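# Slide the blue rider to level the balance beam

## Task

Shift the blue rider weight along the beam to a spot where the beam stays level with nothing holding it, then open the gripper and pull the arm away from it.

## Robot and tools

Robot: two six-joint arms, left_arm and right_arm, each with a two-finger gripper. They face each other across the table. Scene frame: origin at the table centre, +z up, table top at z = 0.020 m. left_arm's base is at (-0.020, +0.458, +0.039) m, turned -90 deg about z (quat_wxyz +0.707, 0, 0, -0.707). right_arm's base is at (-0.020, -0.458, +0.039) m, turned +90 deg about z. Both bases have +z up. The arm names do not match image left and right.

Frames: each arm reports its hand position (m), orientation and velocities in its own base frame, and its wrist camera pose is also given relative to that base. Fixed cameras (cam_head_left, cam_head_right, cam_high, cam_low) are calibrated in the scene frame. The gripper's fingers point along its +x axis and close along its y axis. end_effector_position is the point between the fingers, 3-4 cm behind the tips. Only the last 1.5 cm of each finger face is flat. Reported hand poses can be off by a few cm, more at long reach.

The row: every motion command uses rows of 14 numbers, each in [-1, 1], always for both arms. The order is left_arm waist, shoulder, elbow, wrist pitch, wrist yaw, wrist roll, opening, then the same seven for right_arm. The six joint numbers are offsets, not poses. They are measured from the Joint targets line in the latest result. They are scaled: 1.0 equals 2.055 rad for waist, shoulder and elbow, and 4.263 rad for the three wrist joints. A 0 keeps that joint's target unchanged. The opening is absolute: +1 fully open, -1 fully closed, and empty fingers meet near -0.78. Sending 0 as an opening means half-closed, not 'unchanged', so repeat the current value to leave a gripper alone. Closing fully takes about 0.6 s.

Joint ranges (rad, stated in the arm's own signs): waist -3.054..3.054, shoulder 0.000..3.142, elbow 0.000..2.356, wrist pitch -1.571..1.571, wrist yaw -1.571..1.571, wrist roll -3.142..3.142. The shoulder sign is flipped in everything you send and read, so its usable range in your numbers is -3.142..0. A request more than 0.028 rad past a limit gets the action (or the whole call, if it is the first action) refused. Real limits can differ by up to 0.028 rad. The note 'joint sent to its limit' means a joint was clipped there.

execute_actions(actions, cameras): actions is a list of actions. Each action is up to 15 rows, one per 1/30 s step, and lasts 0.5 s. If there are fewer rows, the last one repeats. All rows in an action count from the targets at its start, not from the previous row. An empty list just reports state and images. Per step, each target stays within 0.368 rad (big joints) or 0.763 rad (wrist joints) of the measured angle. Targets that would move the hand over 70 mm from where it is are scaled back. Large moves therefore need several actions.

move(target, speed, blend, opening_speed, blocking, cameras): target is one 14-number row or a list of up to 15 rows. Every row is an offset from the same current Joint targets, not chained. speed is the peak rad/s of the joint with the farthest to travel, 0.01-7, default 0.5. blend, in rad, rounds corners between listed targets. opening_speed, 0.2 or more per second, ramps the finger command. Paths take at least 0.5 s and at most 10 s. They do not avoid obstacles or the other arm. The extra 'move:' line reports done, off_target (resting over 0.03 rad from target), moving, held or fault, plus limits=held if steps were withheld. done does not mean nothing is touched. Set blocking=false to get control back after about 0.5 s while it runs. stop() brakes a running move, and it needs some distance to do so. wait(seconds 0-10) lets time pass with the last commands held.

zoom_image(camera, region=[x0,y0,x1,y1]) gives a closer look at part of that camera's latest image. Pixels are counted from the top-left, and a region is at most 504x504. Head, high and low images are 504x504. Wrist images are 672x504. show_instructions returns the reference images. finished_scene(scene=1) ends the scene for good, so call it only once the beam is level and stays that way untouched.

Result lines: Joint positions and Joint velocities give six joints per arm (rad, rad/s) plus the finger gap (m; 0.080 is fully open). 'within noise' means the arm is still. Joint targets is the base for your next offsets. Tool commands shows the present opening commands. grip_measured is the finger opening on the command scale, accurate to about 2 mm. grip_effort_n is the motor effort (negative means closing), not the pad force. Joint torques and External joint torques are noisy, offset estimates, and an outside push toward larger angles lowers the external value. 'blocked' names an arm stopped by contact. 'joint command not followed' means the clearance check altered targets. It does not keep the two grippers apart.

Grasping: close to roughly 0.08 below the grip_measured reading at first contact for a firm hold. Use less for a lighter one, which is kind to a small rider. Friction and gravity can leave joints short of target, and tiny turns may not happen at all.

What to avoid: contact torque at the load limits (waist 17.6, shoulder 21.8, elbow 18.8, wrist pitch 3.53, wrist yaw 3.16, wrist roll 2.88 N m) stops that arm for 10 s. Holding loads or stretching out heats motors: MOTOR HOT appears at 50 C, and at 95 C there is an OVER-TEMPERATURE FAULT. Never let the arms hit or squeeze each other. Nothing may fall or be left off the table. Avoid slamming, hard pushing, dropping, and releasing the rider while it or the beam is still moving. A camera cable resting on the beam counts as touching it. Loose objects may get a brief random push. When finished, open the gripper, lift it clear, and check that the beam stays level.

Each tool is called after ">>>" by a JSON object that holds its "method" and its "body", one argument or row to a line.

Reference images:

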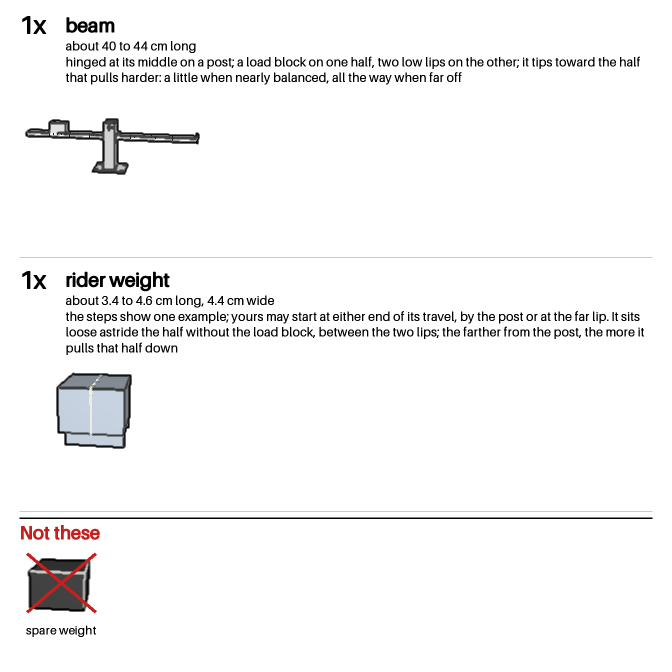

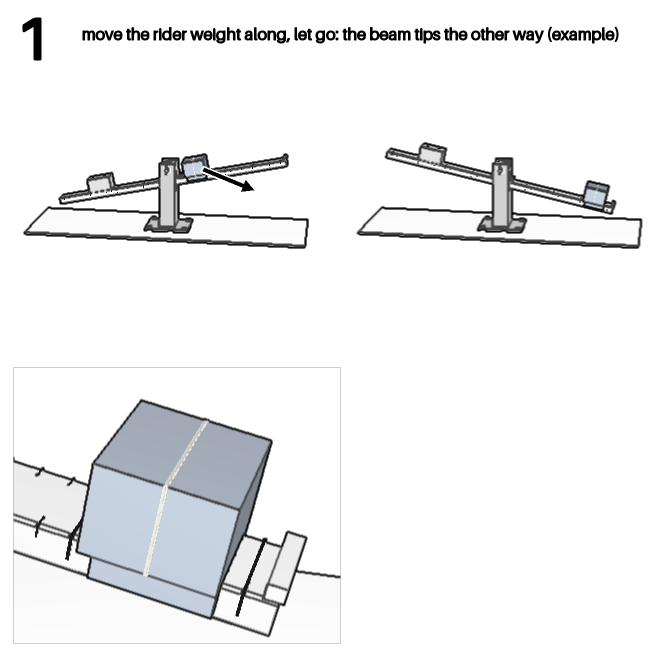

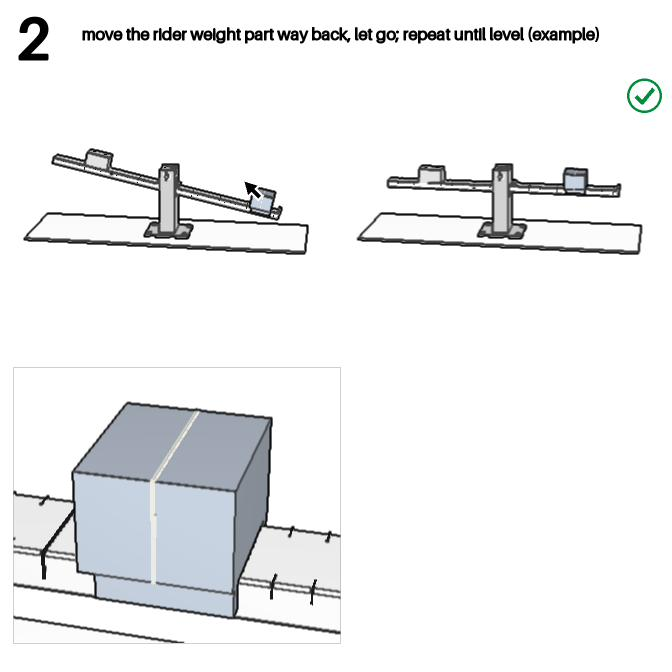

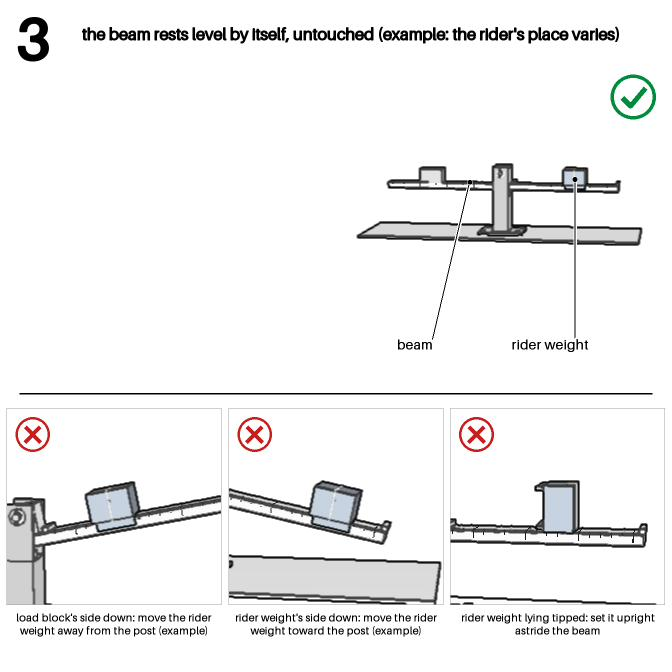

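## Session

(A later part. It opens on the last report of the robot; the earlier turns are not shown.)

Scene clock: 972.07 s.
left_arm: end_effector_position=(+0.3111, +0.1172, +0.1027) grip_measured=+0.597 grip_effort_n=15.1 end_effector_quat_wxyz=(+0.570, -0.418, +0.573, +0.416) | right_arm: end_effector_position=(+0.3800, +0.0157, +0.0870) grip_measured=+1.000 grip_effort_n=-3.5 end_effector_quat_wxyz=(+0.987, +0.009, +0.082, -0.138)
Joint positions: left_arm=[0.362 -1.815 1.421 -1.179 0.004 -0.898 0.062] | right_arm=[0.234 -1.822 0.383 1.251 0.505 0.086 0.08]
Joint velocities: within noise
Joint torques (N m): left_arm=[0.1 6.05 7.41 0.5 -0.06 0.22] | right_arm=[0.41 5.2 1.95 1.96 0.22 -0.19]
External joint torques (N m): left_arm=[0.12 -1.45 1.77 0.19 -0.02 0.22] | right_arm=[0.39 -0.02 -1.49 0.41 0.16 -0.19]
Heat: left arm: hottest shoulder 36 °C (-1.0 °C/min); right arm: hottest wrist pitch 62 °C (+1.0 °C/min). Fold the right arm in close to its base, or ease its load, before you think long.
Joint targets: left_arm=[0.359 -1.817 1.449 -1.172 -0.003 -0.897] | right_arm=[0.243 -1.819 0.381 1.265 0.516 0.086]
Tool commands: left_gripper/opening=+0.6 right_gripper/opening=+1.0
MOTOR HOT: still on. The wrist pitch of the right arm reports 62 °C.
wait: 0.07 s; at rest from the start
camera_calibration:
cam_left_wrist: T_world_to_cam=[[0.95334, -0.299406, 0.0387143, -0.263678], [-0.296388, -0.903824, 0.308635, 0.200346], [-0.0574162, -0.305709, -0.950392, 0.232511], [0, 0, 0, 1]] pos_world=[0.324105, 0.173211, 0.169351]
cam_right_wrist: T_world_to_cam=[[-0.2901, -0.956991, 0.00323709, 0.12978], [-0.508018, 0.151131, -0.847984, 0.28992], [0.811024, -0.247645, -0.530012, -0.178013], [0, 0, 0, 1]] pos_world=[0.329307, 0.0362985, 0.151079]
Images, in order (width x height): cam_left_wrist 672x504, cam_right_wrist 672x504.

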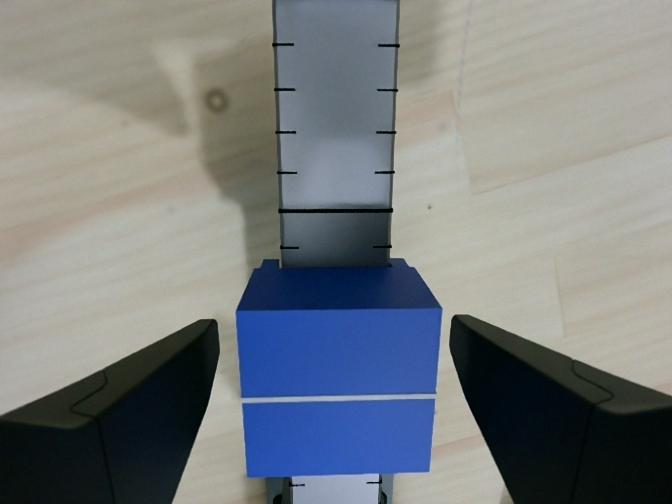

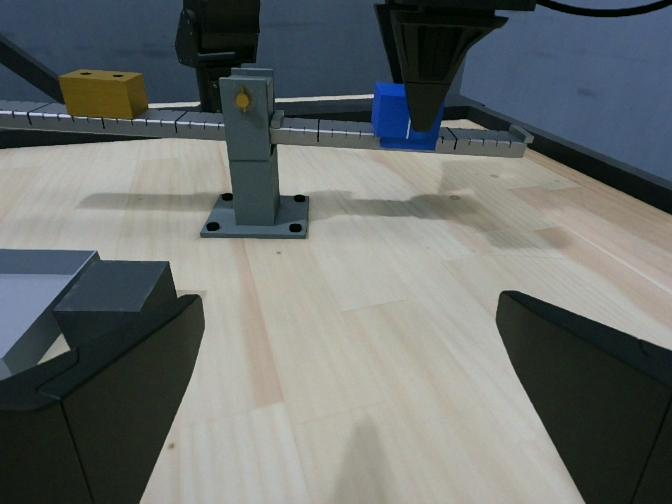

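>>> {"method": "zoom_image", "body": {
  "camera": "cam_right_wrist",
  "region": [0, 60, 280, 170]
}}

>>> {"method": "zoom_image", "body": {
  "camera": "cam_right_wrist",
  "region": [280, 60, 560, 170]
}}

Scaled by 1.800.

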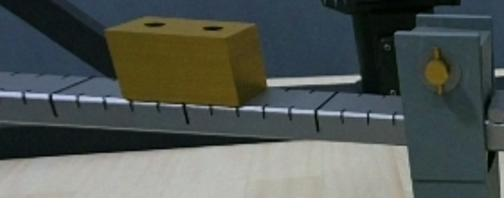

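Scaled by 1.800.

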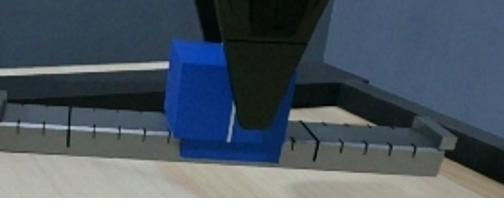

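>>> {"method": "move", "body": {
  "target": [0, 0, 0, 0, 0, 0, 0.165, 0, 0, 0, 0, 0, 0, 1.0],
  "opening_speed": 1.0,
  "cameras": ["cam_left_wrist", "cam_right_wrist"]
}}

>>> {"method": "zoom_image", "body": {
  "camera": "cam_right_wrist",
  "region": [0, 60, 280, 170]
}}

>>> {"method": "zoom_image", "body": {
  "camera": "cam_right_wrist",
  "region": [280, 60, 560, 170]
}}

>>> {"method": "zoom_image", "body": {
  "camera": "cam_left_wrist",
  "region": [230, 180, 450, 300]
}}

Scene clock: 1027.40 s.
left_arm: end_effector_position=(+0.3111, +0.1172, +0.1027) grip_measured=+0.181 grip_effort_n=-76.1 end_effector_quat_wxyz=(+0.570, -0.418, +0.573, +0.416) | right_arm: end_effector_position=(+0.3800, +0.0157, +0.0870) grip_measured=+1.000 grip_effort_n=-3.5 end_effector_quat_wxyz=(+0.987, +0.009, +0.082, -0.138)
Joint positions: left_arm=[0.362 -1.815 1.421 -1.179 0.004 -0.898 0.043] | right_arm=[0.234 -1.822 0.383 1.251 0.505 0.086 0.08]
Joint velocities: within noise
Joint torques (N m): left_arm=[0.09 6.04 7.38 0.5 -0.07 0.22] | right_arm=[0.2 5 1.8 1.91 0.23 -0.2]
External joint torques (N m): left_arm=[0.14 -1.51 1.72 0.2 -0.03 0.22] | right_arm=[0.24 -0.24 -1.65 0.36 0.17 -0.2]
Heat: left arm: hottest elbow 38 °C (+3.0 °C/min); right arm: hottest wrist pitch 62 °C (+0.0 °C/min). Fold the right arm in close to its base, or ease its load, before you think long.
Joint targets: left_arm=[0.359 -1.817 1.449 -1.172 -0.003 -0.897] | right_arm=[0.243 -1.819 0.381 1.265 0.516 0.086]
MOTOR HOT: still on. The wrist pitch of the right arm reports 62 °C.
move: done
camera_calibration:
cam_left_wrist: T_world_to_cam=[[0.95334, -0.299406, 0.0387143, -0.263678], [-0.296388, -0.903824, 0.308635, 0.200346], [-0.0574162, -0.305709, -0.950392, 0.232511], [0, 0, 0, 1]] pos_world=[0.324105, 0.173211, 0.169351]
cam_right_wrist: T_world_to_cam=[[-0.2901, -0.956991, 0.00323709, 0.12978], [-0.508018, 0.151131, -0.847984, 0.28992], [0.811024, -0.247645, -0.530012, -0.178013], [0, 0, 0, 1]] pos_world=[0.329307, 0.0362985, 0.151079]
Images, in order (width x height): cam_left_wrist 672x504, cam_right_wrist 672x504.

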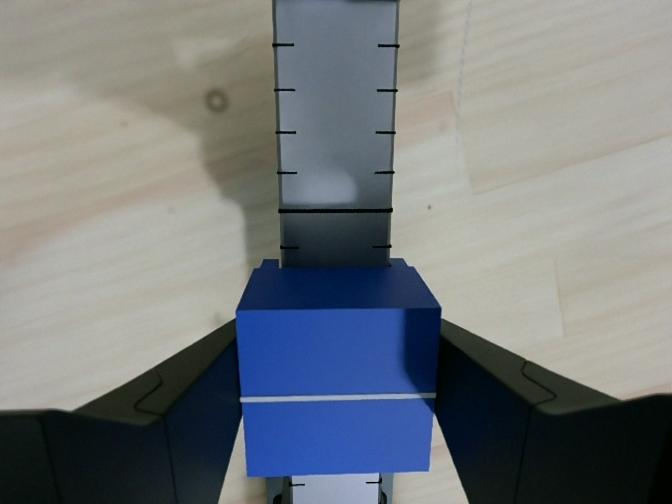

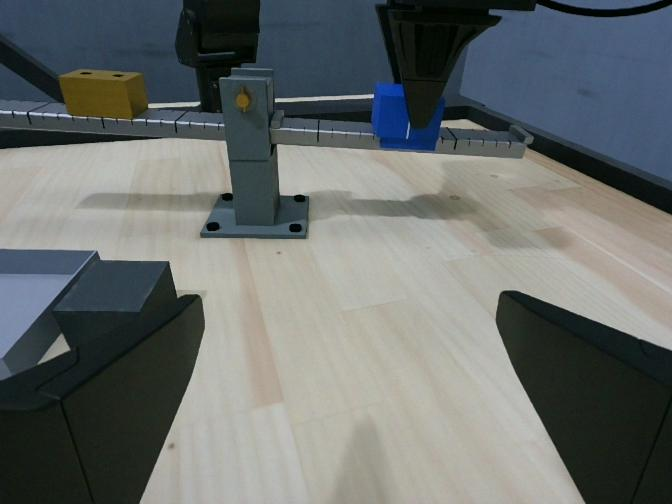

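Scaled by 1.800.

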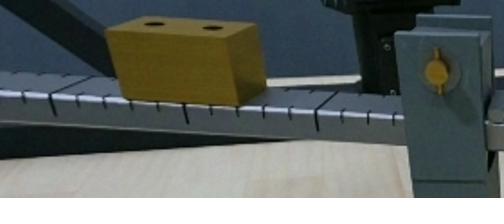

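Scaled by 1.800.

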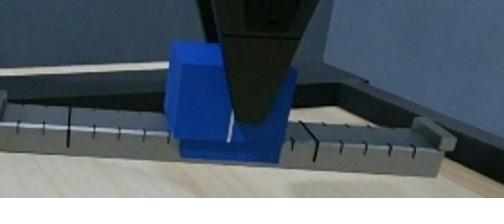

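Scaled by 2.291.

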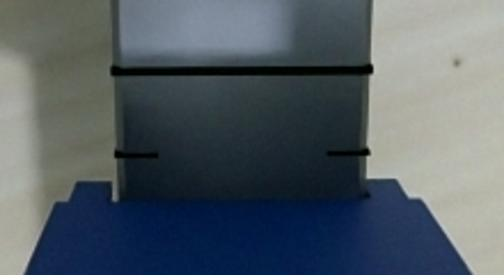

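>>> {"method": "move", "body": {
  "target": [-0.00681, 0.01363, -0.01995, -0.00493, 0, -0.00622, 0.165, 0, 0, 0, 0, 0, 0, 1.0],
  "speed": 0.08,
  "cameras": ["cam_left_wrist", "cam_right_wrist"]
}}

>>> {"method": "zoom_image", "body": {
  "camera": "cam_right_wrist",
  "region": [0, 60, 280, 170]
}}

>>> {"method": "zoom_image", "body": {
  "camera": "cam_right_wrist",
  "region": [280, 60, 560, 170]
}}

>>> {"method": "zoom_image", "body": {
  "camera": "cam_left_wrist",
  "region": [230, 180, 450, 300]
}}

Scene clock: 1062.70 s.
left_arm: end_effector_position=(+0.3093, +0.1132, +0.1048) grip_measured=+0.181 grip_effort_n=-77.0 end_effector_quat_wxyz=(+0.567, -0.418, +0.574, +0.417) | right_arm: end_effector_position=(+0.3800, +0.0157, +0.0870) grip_measured=+1.000 grip_effort_n=-4.0 end_effector_quat_wxyz=(+0.987, +0.009, +0.082, -0.138)
Joint positions: left_arm=[0.353 -1.807 1.419 -1.192 0.004 -0.911 0.043] | right_arm=[0.234 -1.822 0.383 1.251 0.505 0.086 0.08]
Joint velocities: within noise
Joint torques (N m): left_arm=[-0.34 8.08 3.32 -0.05 -0.07 -0.3] | right_arm=[0.35 5.19 1.8 1.95 0.24 -0.22]
External joint torques (N m): left_arm=[-0.34 0.59 -2.32 -0.34 -0.03 -0.3] | right_arm=[0.33 0 -1.61 0.41 0.19 -0.22]
Heat: left arm: hottest elbow 38 °C (+1.0 °C/min); right arm: hottest wrist pitch 63 °C (+1.0 °C/min). Fold the right arm in close to its base, or ease its load, before you think long.
Joint targets: left_arm=[0.345 -1.789 1.408 -1.193 -0.003 -0.923] | right_arm=[0.243 -1.819 0.381 1.265 0.516 0.086]
MOTOR HOT: still on. The wrist pitch of the right arm reports 63 °C.
move: done
camera_calibration:
cam_left_wrist: T_world_to_cam=[[0.954472, -0.296386, 0.0337428, -0.263381], [-0.291781, -0.904099, 0.312201, 0.193835], [-0.062025, -0.307832, -0.949417, 0.234641], [0, 0, 0, 1]] pos_world=[0.3225, 0.169413, 0.171144]
cam_right_wrist: T_world_to_cam=[[-0.2901, -0.956991, 0.00323709, 0.12978], [-0.508018, 0.151131, -0.847984, 0.28992], [0.811024, -0.247645, -0.530012, -0.178013], [0, 0, 0, 1]] pos_world=[0.329307, 0.0362985, 0.151079]
Images, in order (width x height): cam_left_wrist 672x504, cam_right_wrist 672x504.

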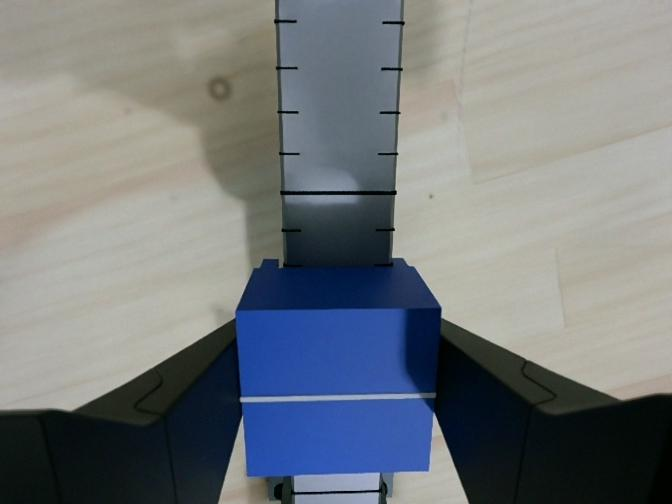

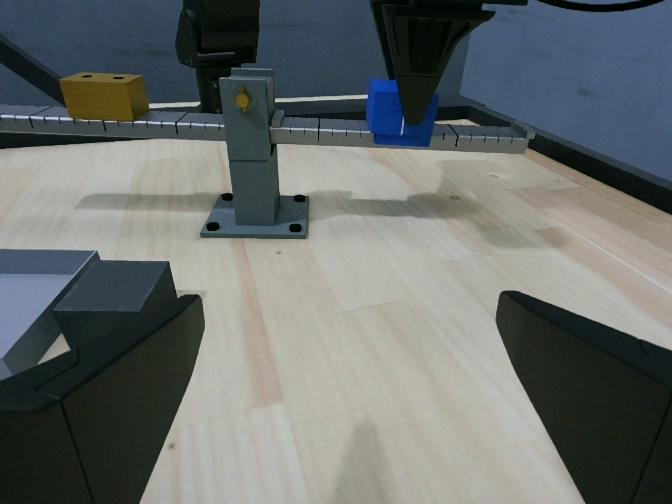

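Scaled by 1.800.

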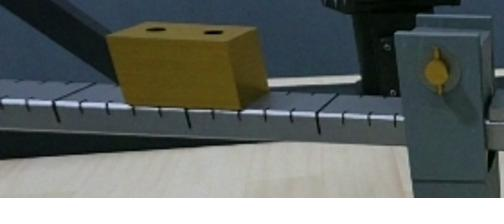

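Scaled by 1.800.

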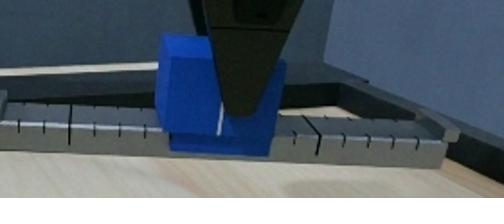

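Scaled by 2.291.

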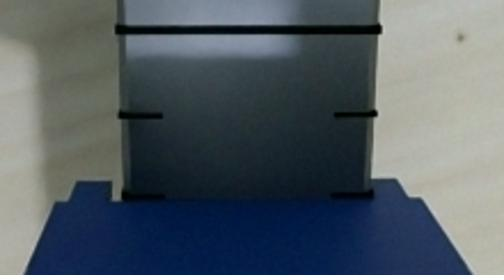

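>>> {"method": "move", "body": {
  "target": [0, 0, 0, 0, 0, 0, 0.6, 0, 0, 0, 0, 0, 0, 1.0],
  "opening_speed": 1.0,
  "cameras": ["cam_right_wrist"]
}}

>>> {"method": "wait", "body": {
  "seconds": 4,
  "cameras": ["cam_left_wrist", "cam_right_wrist"]
}}

>>> {"method": "zoom_image", "body": {
  "camera": "cam_right_wrist",
  "region": [0, 60, 280, 170]
}}

>>> {"method": "zoom_image", "body": {
  "camera": "cam_right_wrist",
  "region": [280, 60, 560, 170]
}}

>>> {"method": "zoom_image", "body": {
  "camera": "cam_left_wrist",
  "region": [230, 180, 450, 300]
}}

Scene clock: 1074.73 s.
left_arm: end_effector_position=(+0.3090, +0.1131, +0.1048) grip_measured=+0.596 grip_effort_n=15.6 end_effector_quat_wxyz=(+0.567, -0.418, +0.575, +0.417) | right_arm: end_effector_position=(+0.3800, +0.0157, +0.0870) grip_measured=+1.000 grip_effort_n=-4.0 end_effector_quat_wxyz=(+0.987, +0.009, +0.082, -0.138)
Joint positions: left_arm=[0.353 -1.807 1.419 -1.193 0.004 -0.911 0.062] | right_arm=[0.234 -1.822 0.383 1.251 0.505 0.086 0.08]
Joint velocities: within noise
Joint torques (N m): left_arm=[-0.25 8.03 3.26 0.07 -0.07 -0.3] | right_arm=[0.28 5.13 1.83 1.98 0.24 -0.18]
External joint torques (N m): left_arm=[-0.15 0.52 -2.43 -0.24 -0.04 -0.3] | right_arm=[0.24 -0.15 -1.67 0.42 0.19 -0.18]
Heat: left arm: hottest shoulder 39 °C (+3.0 °C/min); right arm: hottest wrist pitch 63 °C (+1.0 °C/min). Fold the right arm in close to its base, or ease its load, before you think long.
Joint targets: left_arm=[0.345 -1.789 1.408 -1.193 -0.003 -0.923] | right_arm=[0.243 -1.819 0.381 1.265 0.516 0.086]
MOTOR HOT: still on. The wrist pitch of the right arm reports 63 °C.
move: done
camera_calibration:
cam_right_wrist: T_world_to_cam=[[-0.2901, -0.956991, 0.00323709, 0.12978], [-0.508018, 0.151131, -0.847984, 0.28992], [0.811024, -0.247645, -0.530012, -0.178013], [0, 0, 0, 1]] pos_world=[0.329307, 0.0362985, 0.151079]
Images, in order (width x height): cam_right_wrist 672x504.

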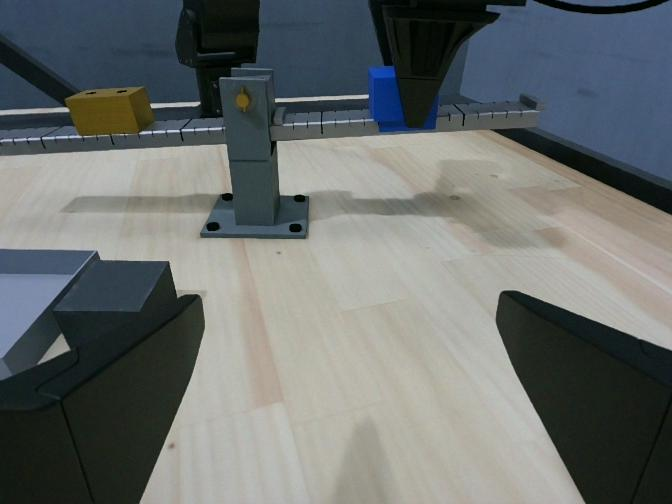

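Scene clock: 1078.73 s.
left_arm: end_effector_position=(+0.3090, +0.1131, +0.1048) grip_measured=+0.597 grip_effort_n=15.6 end_effector_quat_wxyz=(+0.567, -0.418, +0.575, +0.417) | right_arm: end_effector_position=(+0.3800, +0.0157, +0.0870) grip_measured=+1.000 grip_effort_n=-3.5 end_effector_quat_wxyz=(+0.987, +0.009, +0.082, -0.138)
Joint positions: left_arm=[0.353 -1.807 1.419 -1.193 0.004 -0.911 0.062] | right_arm=[0.234 -1.822 0.383 1.251 0.505 0.086 0.08]
Joint velocities: within noise
Joint torques (N m): left_arm=[-0.25 8.02 3.29 0.07 -0.07 -0.3] | right_arm=[0.14 5.23 1.89 1.96 0.24 -0.19]
External joint torques (N m): left_arm=[-0.28 0.52 -2.43 -0.26 -0.02 -0.3] | right_arm=[0.14 0.06 -1.51 0.44 0.19 -0.19]
Heat: left arm: hottest shoulder 39 °C (+3.0 °C/min); right arm: hottest wrist pitch 63 °C (+1.0 °C/min). Fold the right arm in close to its base, or ease its load, before you think long.
Joint targets: left_arm=[0.345 -1.789 1.408 -1.193 -0.003 -0.923] | right_arm=[0.243 -1.819 0.381 1.265 0.516 0.086]
Tool commands: left_gripper/opening=+0.6 right_gripper/opening=+1.0
MOTOR HOT: still on. The wrist pitch of the right arm reports 63 °C.
wait: 4.00 s; at rest by 0.17 s
camera_calibration:
cam_left_wrist: T_world_to_cam=[[0.954507, -0.296402, 0.0326015, -0.263033], [-0.291389, -0.903928, 0.313062, 0.193384], [-0.0633228, -0.308319, -0.949173, 0.235055], [0, 0, 0, 1]] pos_world=[0.322301, 0.169314, 0.171142]
cam_right_wrist: T_world_to_cam=[[-0.2901, -0.956991, 0.00323709, 0.12978], [-0.508018, 0.151131, -0.847984, 0.28992], [0.811024, -0.247645, -0.530012, -0.178013], [0, 0, 0, 1]] pos_world=[0.329307, 0.0362985, 0.151079]
Images, in order (width x height): cam_left_wrist 672x504, cam_right_wrist 672x504.

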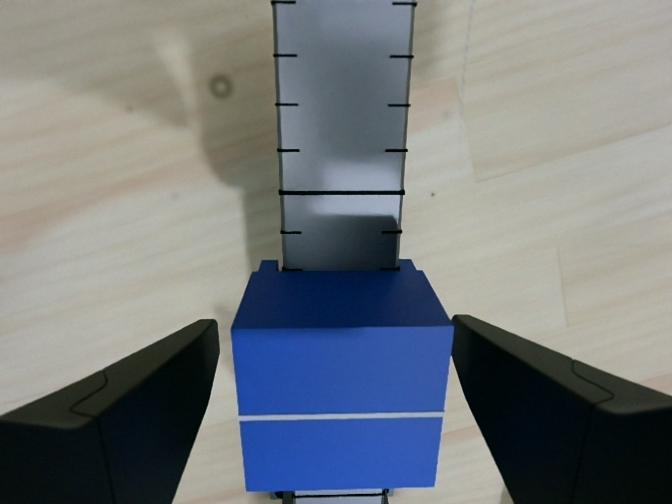

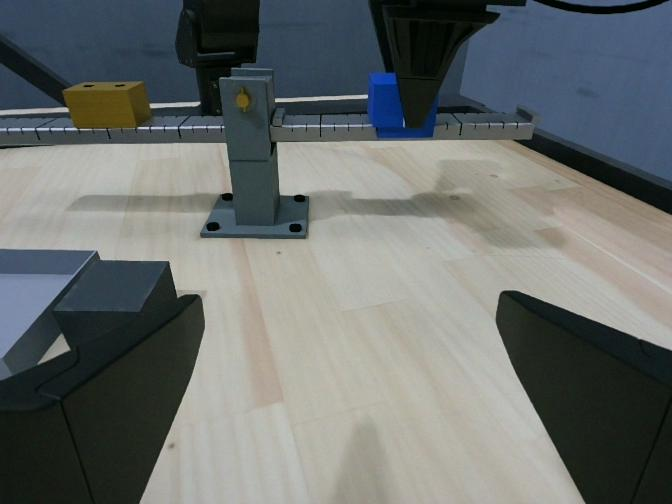

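Scaled by 1.800.

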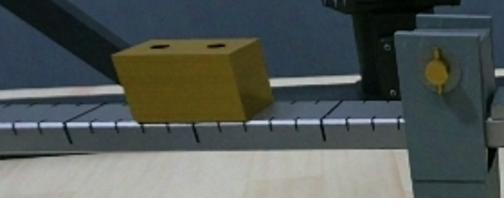

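Scaled by 1.800.

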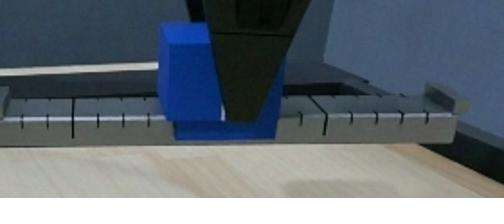

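Scaled by 2.291.

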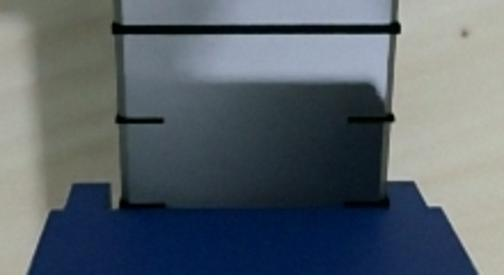

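>>> {"method": "move", "body": {
  "target": [
    [0, 0, 0, 0, 0, 0, 0.165, 0, 0, 0, 0, 0, 0, 1.0],
    [0.0052, 0, 0, 0.0033, 0, 0, 0.165, 0, 0, 0, 0, 0, 0, 1.0]
  ],
  "speed": 0.05,
  "opening_speed": 1.0,
  "cameras": ["cam_left_wrist", "cam_right_wrist"]
}}

>>> {"method": "zoom_image", "body": {
  "camera": "cam_left_wrist",
  "region": [230, 180, 450, 300]
}}

>>> {"method": "zoom_image", "body": {
  "camera": "cam_right_wrist",
  "region": [280, 60, 560, 170]
}}

Scene clock: 1136.50 s.
left_arm: end_effector_position=(+0.3100, +0.1124, +0.1052) grip_measured=+0.181 grip_effort_n=-77.4 end_effector_quat_wxyz=(+0.569, -0.418, +0.574, +0.416) | right_arm: end_effector_position=(+0.3800, +0.0157, +0.0870) grip_measured=+1.000 grip_effort_n=-3.5 end_effector_quat_wxyz=(+0.987, +0.009, +0.082, -0.138)
Joint positions: left_arm=[0.35 -1.806 1.419 -1.19 0.004 -0.911 0.043] | right_arm=[0.234 -1.822 0.383 1.251 0.505 0.086 0.08]
Joint velocities: within noise
Joint torques (N m): left_arm=[0.2 8 3.31 0.8 -0.07 -0.3] | right_arm=[0.36 5.06 1.94 1.93 0.23 -0.18]
External joint torques (N m): left_arm=[0.27 0.51 -2.35 0.49 -0.04 -0.3] | right_arm=[0.36 -0.21 -1.53 0.37 0.17 -0.19]
Heat: left arm: hottest shoulder 43 °C (+4.0 °C/min); right arm: hottest wrist pitch 63 °C (+0.0 °C/min). Fold the right arm in close to its base, or ease its load, before you think long.
Joint targets: left_arm=[0.355 -1.789 1.408 -1.179 -0.003 -0.923] | right_arm=[0.243 -1.819 0.381 1.265 0.516 0.086]
MOTOR HOT: still on. The wrist pitch of the right arm reports 63 °C.
move: done
camera_calibration:
cam_left_wrist: T_world_to_cam=[[0.953449, -0.299372, 0.0362214, -0.263838], [-0.295481, -0.903495, 0.310462, 0.1944], [-0.0602177, -0.306712, -0.949895, 0.234283], [0, 0, 0, 1]] pos_world=[0.323106, 0.168512, 0.171747]
cam_right_wrist: T_world_to_cam=[[-0.2901, -0.956991, 0.00323709, 0.12978], [-0.508018, 0.151131, -0.847984, 0.28992], [0.811024, -0.247645, -0.530012, -0.178013], [0, 0, 0, 1]] pos_world=[0.329307, 0.0362985, 0.151079]
Images, in order (width x height): cam_left_wrist 672x504, cam_right_wrist 672x504.

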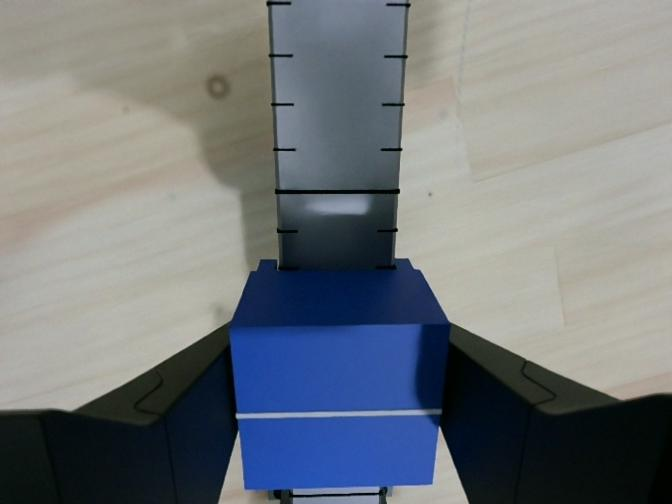

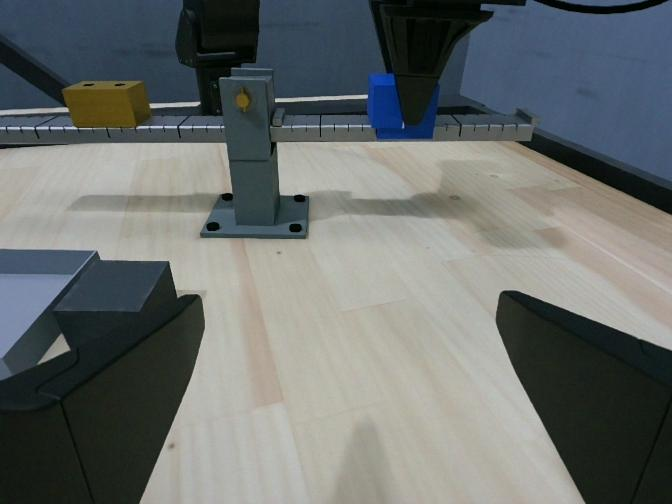

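Scaled by 2.291.

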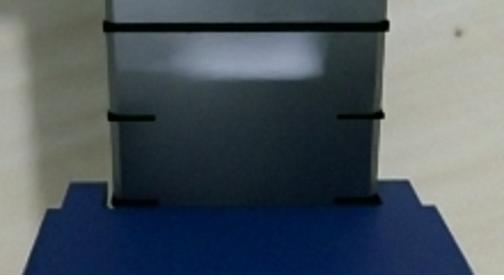

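Scaled by 1.800.

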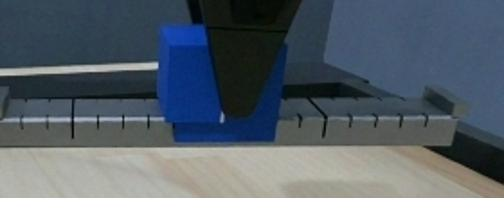

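>>> {"method": "move", "body": {
  "target": [0.0039, 0, 0, 0.0012, 0, 0.002, 0.165, 0, 0, 0, 0, 0, 0, 1.0],
  "speed": 0.05,
  "cameras": ["cam_left_wrist", "cam_right_wrist"]
}}

>>> {"method": "zoom_image", "body": {
  "camera": "cam_left_wrist",
  "region": [230, 180, 450, 300]
}}

>>> {"method": "zoom_image", "body": {
  "camera": "cam_right_wrist",
  "region": [280, 60, 560, 170]
}}

Scene clock: 1154.57 s.
left_arm: end_effector_position=(+0.3103, +0.1142, +0.1048) grip_measured=+0.181 grip_effort_n=-77.4 end_effector_quat_wxyz=(+0.569, -0.419, +0.571, +0.417) | right_arm: end_effector_position=(+0.3800, +0.0157, +0.0870) grip_measured=+1.000 grip_effort_n=-3.5 end_effector_quat_wxyz=(+0.987, +0.009, +0.082, -0.138)
Joint positions: left_arm=[0.354 -1.806 1.418 -1.184 0.004 -0.911 0.043] | right_arm=[0.234 -1.822 0.383 1.251 0.505 0.086 0.08]
Joint velocities: within noise
Joint torques (N m): left_arm=[0.28 7.99 3.33 0.74 -0.07 0.01] | right_arm=[0.37 5.18 1.95 1.94 0.22 -0.17]
External joint torques (N m): left_arm=[0.36 0.53 -2.33 0.43 -0.04 0.01] | right_arm=[0.37 -0.08 -1.52 0.37 0.17 -0.18]
Heat: left arm: hottest shoulder 43 °C (+2.0 °C/min); right arm: hottest wrist pitch 64 °C (+1.0 °C/min). Fold the right arm in close to its base, or ease its load, before you think long.
Joint targets: left_arm=[0.363 -1.789 1.408 -1.174 -0.003 -0.915] | right_arm=[0.243 -1.819 0.381 1.265 0.516 0.086]
MOTOR HOT: still on. The wrist pitch of the right arm reports 64 °C.
move: done
camera_calibration:
cam_left_wrist: T_world_to_cam=[[0.954648, -0.295058, 0.0398407, -0.264958], [-0.292664, -0.905355, 0.307703, 0.195845], [-0.05472, -0.305408, -0.950648, 0.232745], [0, 0, 0, 1]] pos_world=[0.322994, 0.170213, 0.171553]
cam_right_wrist: T_world_to_cam=[[-0.2901, -0.956991, 0.00323709, 0.12978], [-0.508018, 0.151131, -0.847984, 0.28992], [0.811024, -0.247645, -0.530012, -0.178013], [0, 0, 0, 1]] pos_world=[0.329307, 0.0362985, 0.151079]
Images, in order (width x height): cam_left_wrist 672x504, cam_right_wrist 672x504.

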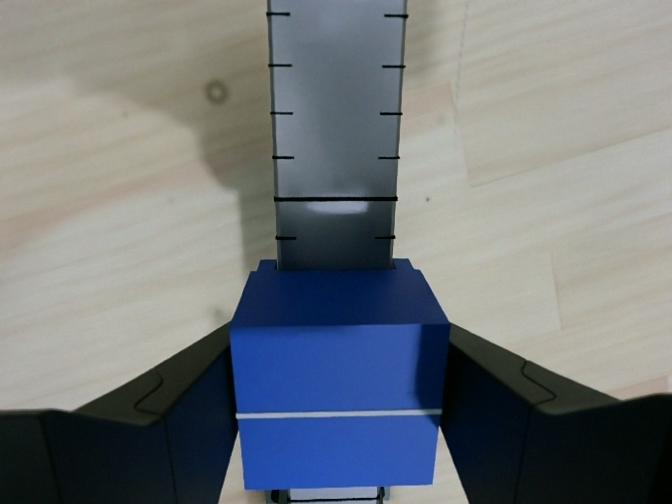

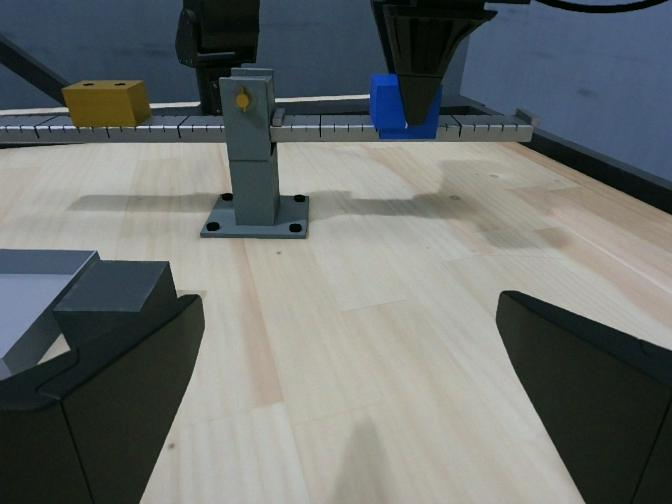

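Scaled by 2.291.

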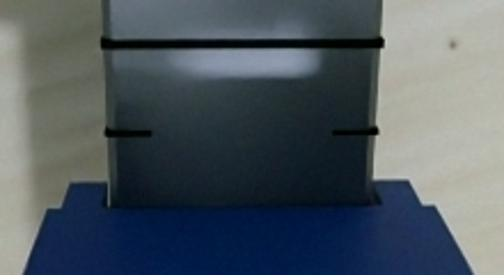

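Scaled by 1.800.

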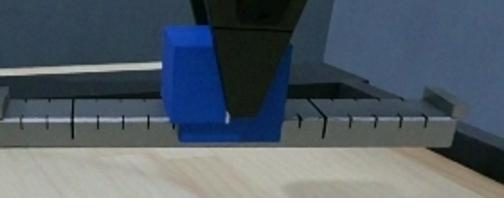

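>>> {"method": "move", "body": {
  "target": [0.002, 0, 0, 0.0006, 0, 0.001, 0.165, 0, 0, 0, 0, 0, 0, 1.0],
  "speed": 0.05,
  "cameras": ["cam_left_wrist", "cam_right_wrist"]
}}

>>> {"method": "zoom_image", "body": {
  "camera": "cam_left_wrist",
  "region": [230, 180, 450, 300]
}}

Scene clock: 1166.73 s.
left_arm: end_effector_position=(+0.3103, +0.1152, +0.1048) grip_measured=+0.181 grip_effort_n=-77.4 end_effector_quat_wxyz=(+0.569, -0.420, +0.570, +0.417) | right_arm: end_effector_position=(+0.3800, +0.0157, +0.0870) grip_measured=+1.000 grip_effort_n=-4.0 end_effector_quat_wxyz=(+0.987, +0.009, +0.082, -0.138)
Joint positions: left_arm=[0.357 -1.806 1.418 -1.183 0.004 -0.911 0.043] | right_arm=[0.234 -1.822 0.383 1.251 0.505 0.086 0.08]
Joint velocities: within noise
Joint torques (N m): left_arm=[0.28 7.98 3.32 0.74 -0.07 0.17] | right_arm=[0.29 5.18 1.91 1.93 0.27 -0.18]
External joint torques (N m): left_arm=[0.32 0.46 -2.35 0.43 -0.03 0.17] | right_arm=[0.26 -0.14 -1.62 0.35 0.22 -0.18]
Heat: left arm: hottest shoulder 43 °C (+1.0 °C/min); right arm: hottest wrist pitch 64 °C (+1.0 °C/min). Fold the right arm in close to its base, or ease its load, before you think long.
Joint targets: left_arm=[0.367 -1.789 1.408 -1.171 -0.003 -0.910] | right_arm=[0.243 -1.819 0.381 1.265 0.516 0.086]
MOTOR HOT: still on. The wrist pitch of the right arm reports 64 °C.
move: done
camera_calibration:
cam_left_wrist: T_world_to_cam=[[0.955484, -0.292175, 0.0410455, -0.265339], [-0.290349, -0.906415, 0.306771, 0.196255], [-0.0524266, -0.305032, -0.950898, 0.232274], [0, 0, 0, 1]] pos_world=[0.322687, 0.171214, 0.171555]
cam_right_wrist: T_world_to_cam=[[-0.2901, -0.956991, 0.00323709, 0.12978], [-0.508018, 0.151131, -0.847984, 0.28992], [0.811024, -0.247645, -0.530012, -0.178013], [0, 0, 0, 1]] pos_world=[0.329307, 0.0362985, 0.151079]
Images, in order (width x height): cam_left_wrist 672x504, cam_right_wrist 672x504.

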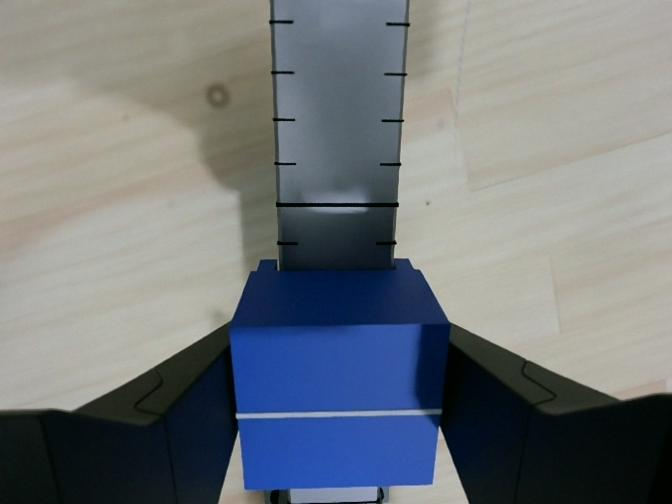

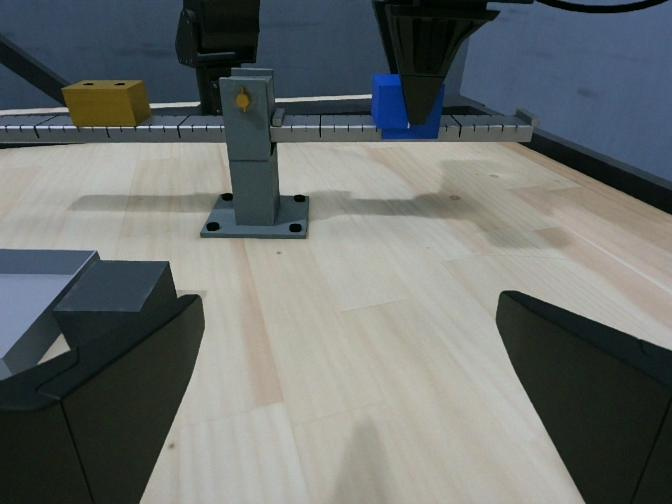

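Scaled by 2.291.

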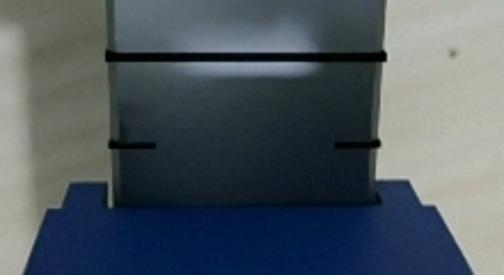

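>>> {"method": "move", "body": {
  "target": [0, 0, 0, 0, 0, 0, 0.6, 0, 0, 0, 0, 0, 0, 1.0],
  "opening_speed": 1.0,
  "cameras": ["cam_right_wrist"]
}}

>>> {"method": "wait", "body": {
  "seconds": 5,
  "cameras": ["cam_left_wrist", "cam_right_wrist"]
}}

>>> {"method": "zoom_image", "body": {
  "camera": "cam_right_wrist",
  "region": [0, 60, 280, 170]
}}

>>> {"method": "zoom_image", "body": {
  "camera": "cam_right_wrist",
  "region": [280, 60, 560, 170]
}}

>>> {"method": "zoom_image", "body": {
  "camera": "cam_left_wrist",
  "region": [230, 180, 450, 300]
}}

Scene clock: 1176.10 s.
left_arm: end_effector_position=(+0.3093, +0.1197, +0.1048) grip_measured=+0.596 grip_effort_n=15.6 end_effector_quat_wxyz=(+0.567, -0.425, +0.566, +0.421) | right_arm: end_effector_position=(+0.3800, +0.0157, +0.0870) grip_measured=+1.000 grip_effort_n=-4.0 end_effector_quat_wxyz=(+0.987, +0.009, +0.082, -0.138)
Joint positions: left_arm=[0.371 -1.806 1.418 -1.179 0.004 -0.911 0.062] | right_arm=[0.234 -1.822 0.383 1.251 0.505 0.086 0.08]
Joint velocities: within noise
Joint torques (N m): left_arm=[0.14 8.01 3.36 0.57 -0.07 0.17] | right_arm=[0.33 4.93 1.81 1.96 0.26 -0.19]
External joint torques (N m): left_arm=[0.12 0.53 -2.31 0.25 -0.02 0.17] | right_arm=[0.31 -0.29 -1.63 0.42 0.2 -0.2]
Heat: left arm: hottest shoulder 43 °C (+1.0 °C/min); right arm: hottest wrist pitch 64 °C (+1.0 °C/min). Fold the right arm in close to its base, or ease its load, before you think long.
Joint targets: left_arm=[0.367 -1.789 1.408 -1.171 -0.003 -0.910] | right_arm=[0.243 -1.819 0.381 1.265 0.516 0.086]
MOTOR HOT: still on. The wrist pitch of the right arm reports 64 °C.
move: done
camera_calibration:
cam_right_wrist: T_world_to_cam=[[-0.2901, -0.956991, 0.00323709, 0.12978], [-0.508018, 0.151131, -0.847984, 0.28992], [0.811024, -0.247645, -0.530012, -0.178013], [0, 0, 0, 1]] pos_world=[0.329307, 0.0362985, 0.151079]
Images, in order (width x height): cam_right_wrist 672x504.

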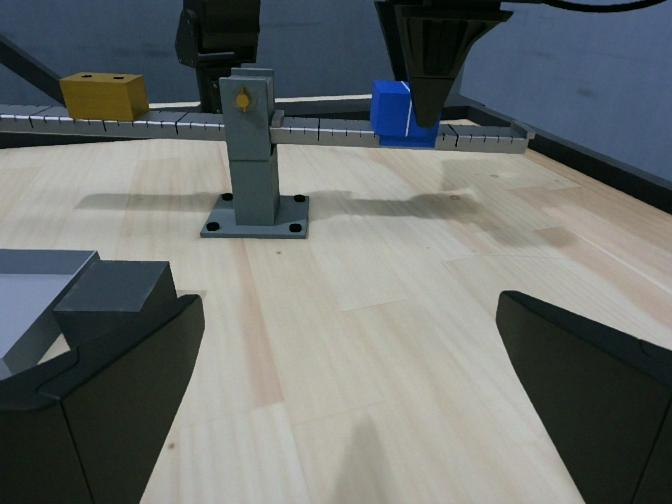

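Scene clock: 1181.10 s.
left_arm: end_effector_position=(+0.3093, +0.1197, +0.1048) grip_measured=+0.597 grip_effort_n=15.1 end_effector_quat_wxyz=(+0.567, -0.425, +0.566, +0.421) | right_arm: end_effector_position=(+0.3800, +0.0157, +0.0870) grip_measured=+1.000 grip_effort_n=-3.5 end_effector_quat_wxyz=(+0.987, +0.009, +0.082, -0.138)
Joint positions: left_arm=[0.371 -1.806 1.418 -1.179 0.004 -0.911 0.062] | right_arm=[0.234 -1.822 0.383 1.251 0.505 0.086 0.08]
Joint velocities: within noise
Joint torques (N m): left_arm=[0.08 8.02 3.34 0.56 -0.07 0.17] | right_arm=[0.13 5.04 1.83 1.94 0.24 -0.17]
External joint torques (N m): left_arm=[0.11 0.5 -2.39 0.22 -0.03 0.17] | right_arm=[0.11 -0.2 -1.63 0.39 0.18 -0.17]
Heat: left arm: hottest shoulder 43 °C (+1.0 °C/min); right arm: hottest wrist pitch 64 °C (+1.0 °C/min). Fold the right arm in close to its base, or ease its load, before you think long.
Joint targets: left_arm=[0.367 -1.789 1.408 -1.171 -0.003 -0.910] | right_arm=[0.243 -1.819 0.381 1.265 0.516 0.086]
Tool commands: left_gripper/opening=+0.6 right_gripper/opening=+1.0
MOTOR HOT: still on. The wrist pitch of the right arm reports 64 °C.
wait: 5.00 s; at rest by 0.17 s
camera_calibration:
cam_left_wrist: T_world_to_cam=[[0.959319, -0.278952, 0.0435074, -0.266034], [-0.278643, -0.910694, 0.304949, 0.197119], [-0.0454443, -0.304667, -0.951374, 0.231449], [0, 0, 0, 1]] pos_world=[0.320655, 0.175819, 0.171658]
cam_right_wrist: T_world_to_cam=[[-0.2901, -0.956991, 0.00323709, 0.12978], [-0.508018, 0.151131, -0.847984, 0.28992], [0.811024, -0.247645, -0.530012, -0.178013], [0, 0, 0, 1]] pos_world=[0.329307, 0.0362985, 0.151079]
Images, in order (width x height): cam_left_wrist 672x504, cam_right_wrist 672x504.

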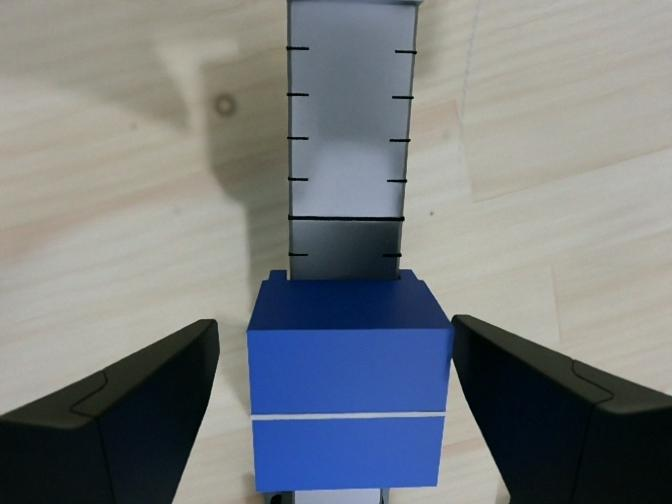

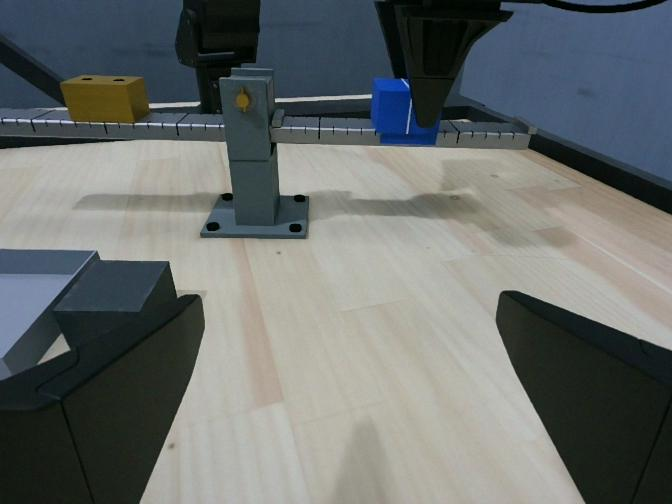

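Scaled by 1.800.

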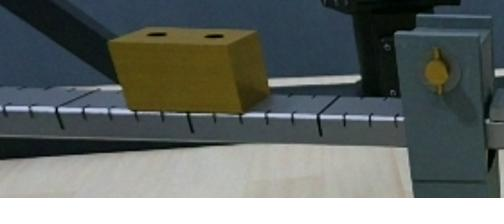

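Scaled by 1.800.

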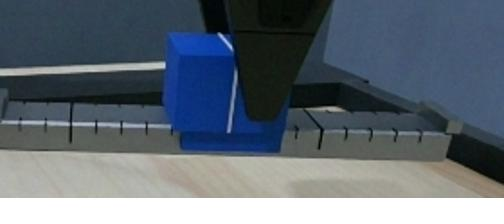

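Scaled by 2.291.

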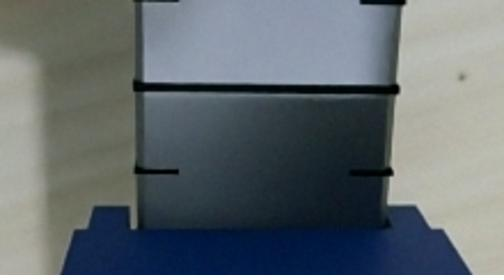

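>>> {"method": "zoom_image", "body": {
  "camera": "cam_right_wrist",
  "region": [195, 185, 315, 245]
}}

>>> {"method": "zoom_image", "body": {
  "camera": "cam_right_wrist",
  "region": [0, 100, 120, 160]
}}

>>> {"method": "zoom_image", "body": {
  "camera": "cam_right_wrist",
  "region": [430, 100, 550, 160]
}}

>>> {"method": "zoom_image", "body": {
  "camera": "cam_right_wrist",
  "region": [210, 60, 300, 225]
}}

Scaled by 4.200.

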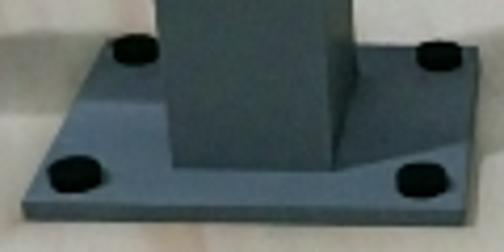

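Scaled by 4.200.

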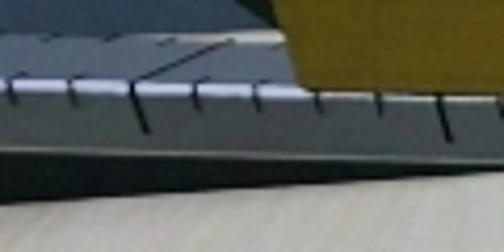

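Scaled by 4.200.

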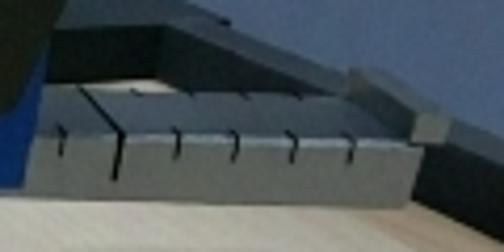

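Scaled by 3.055.

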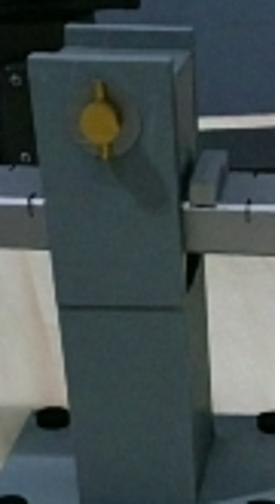

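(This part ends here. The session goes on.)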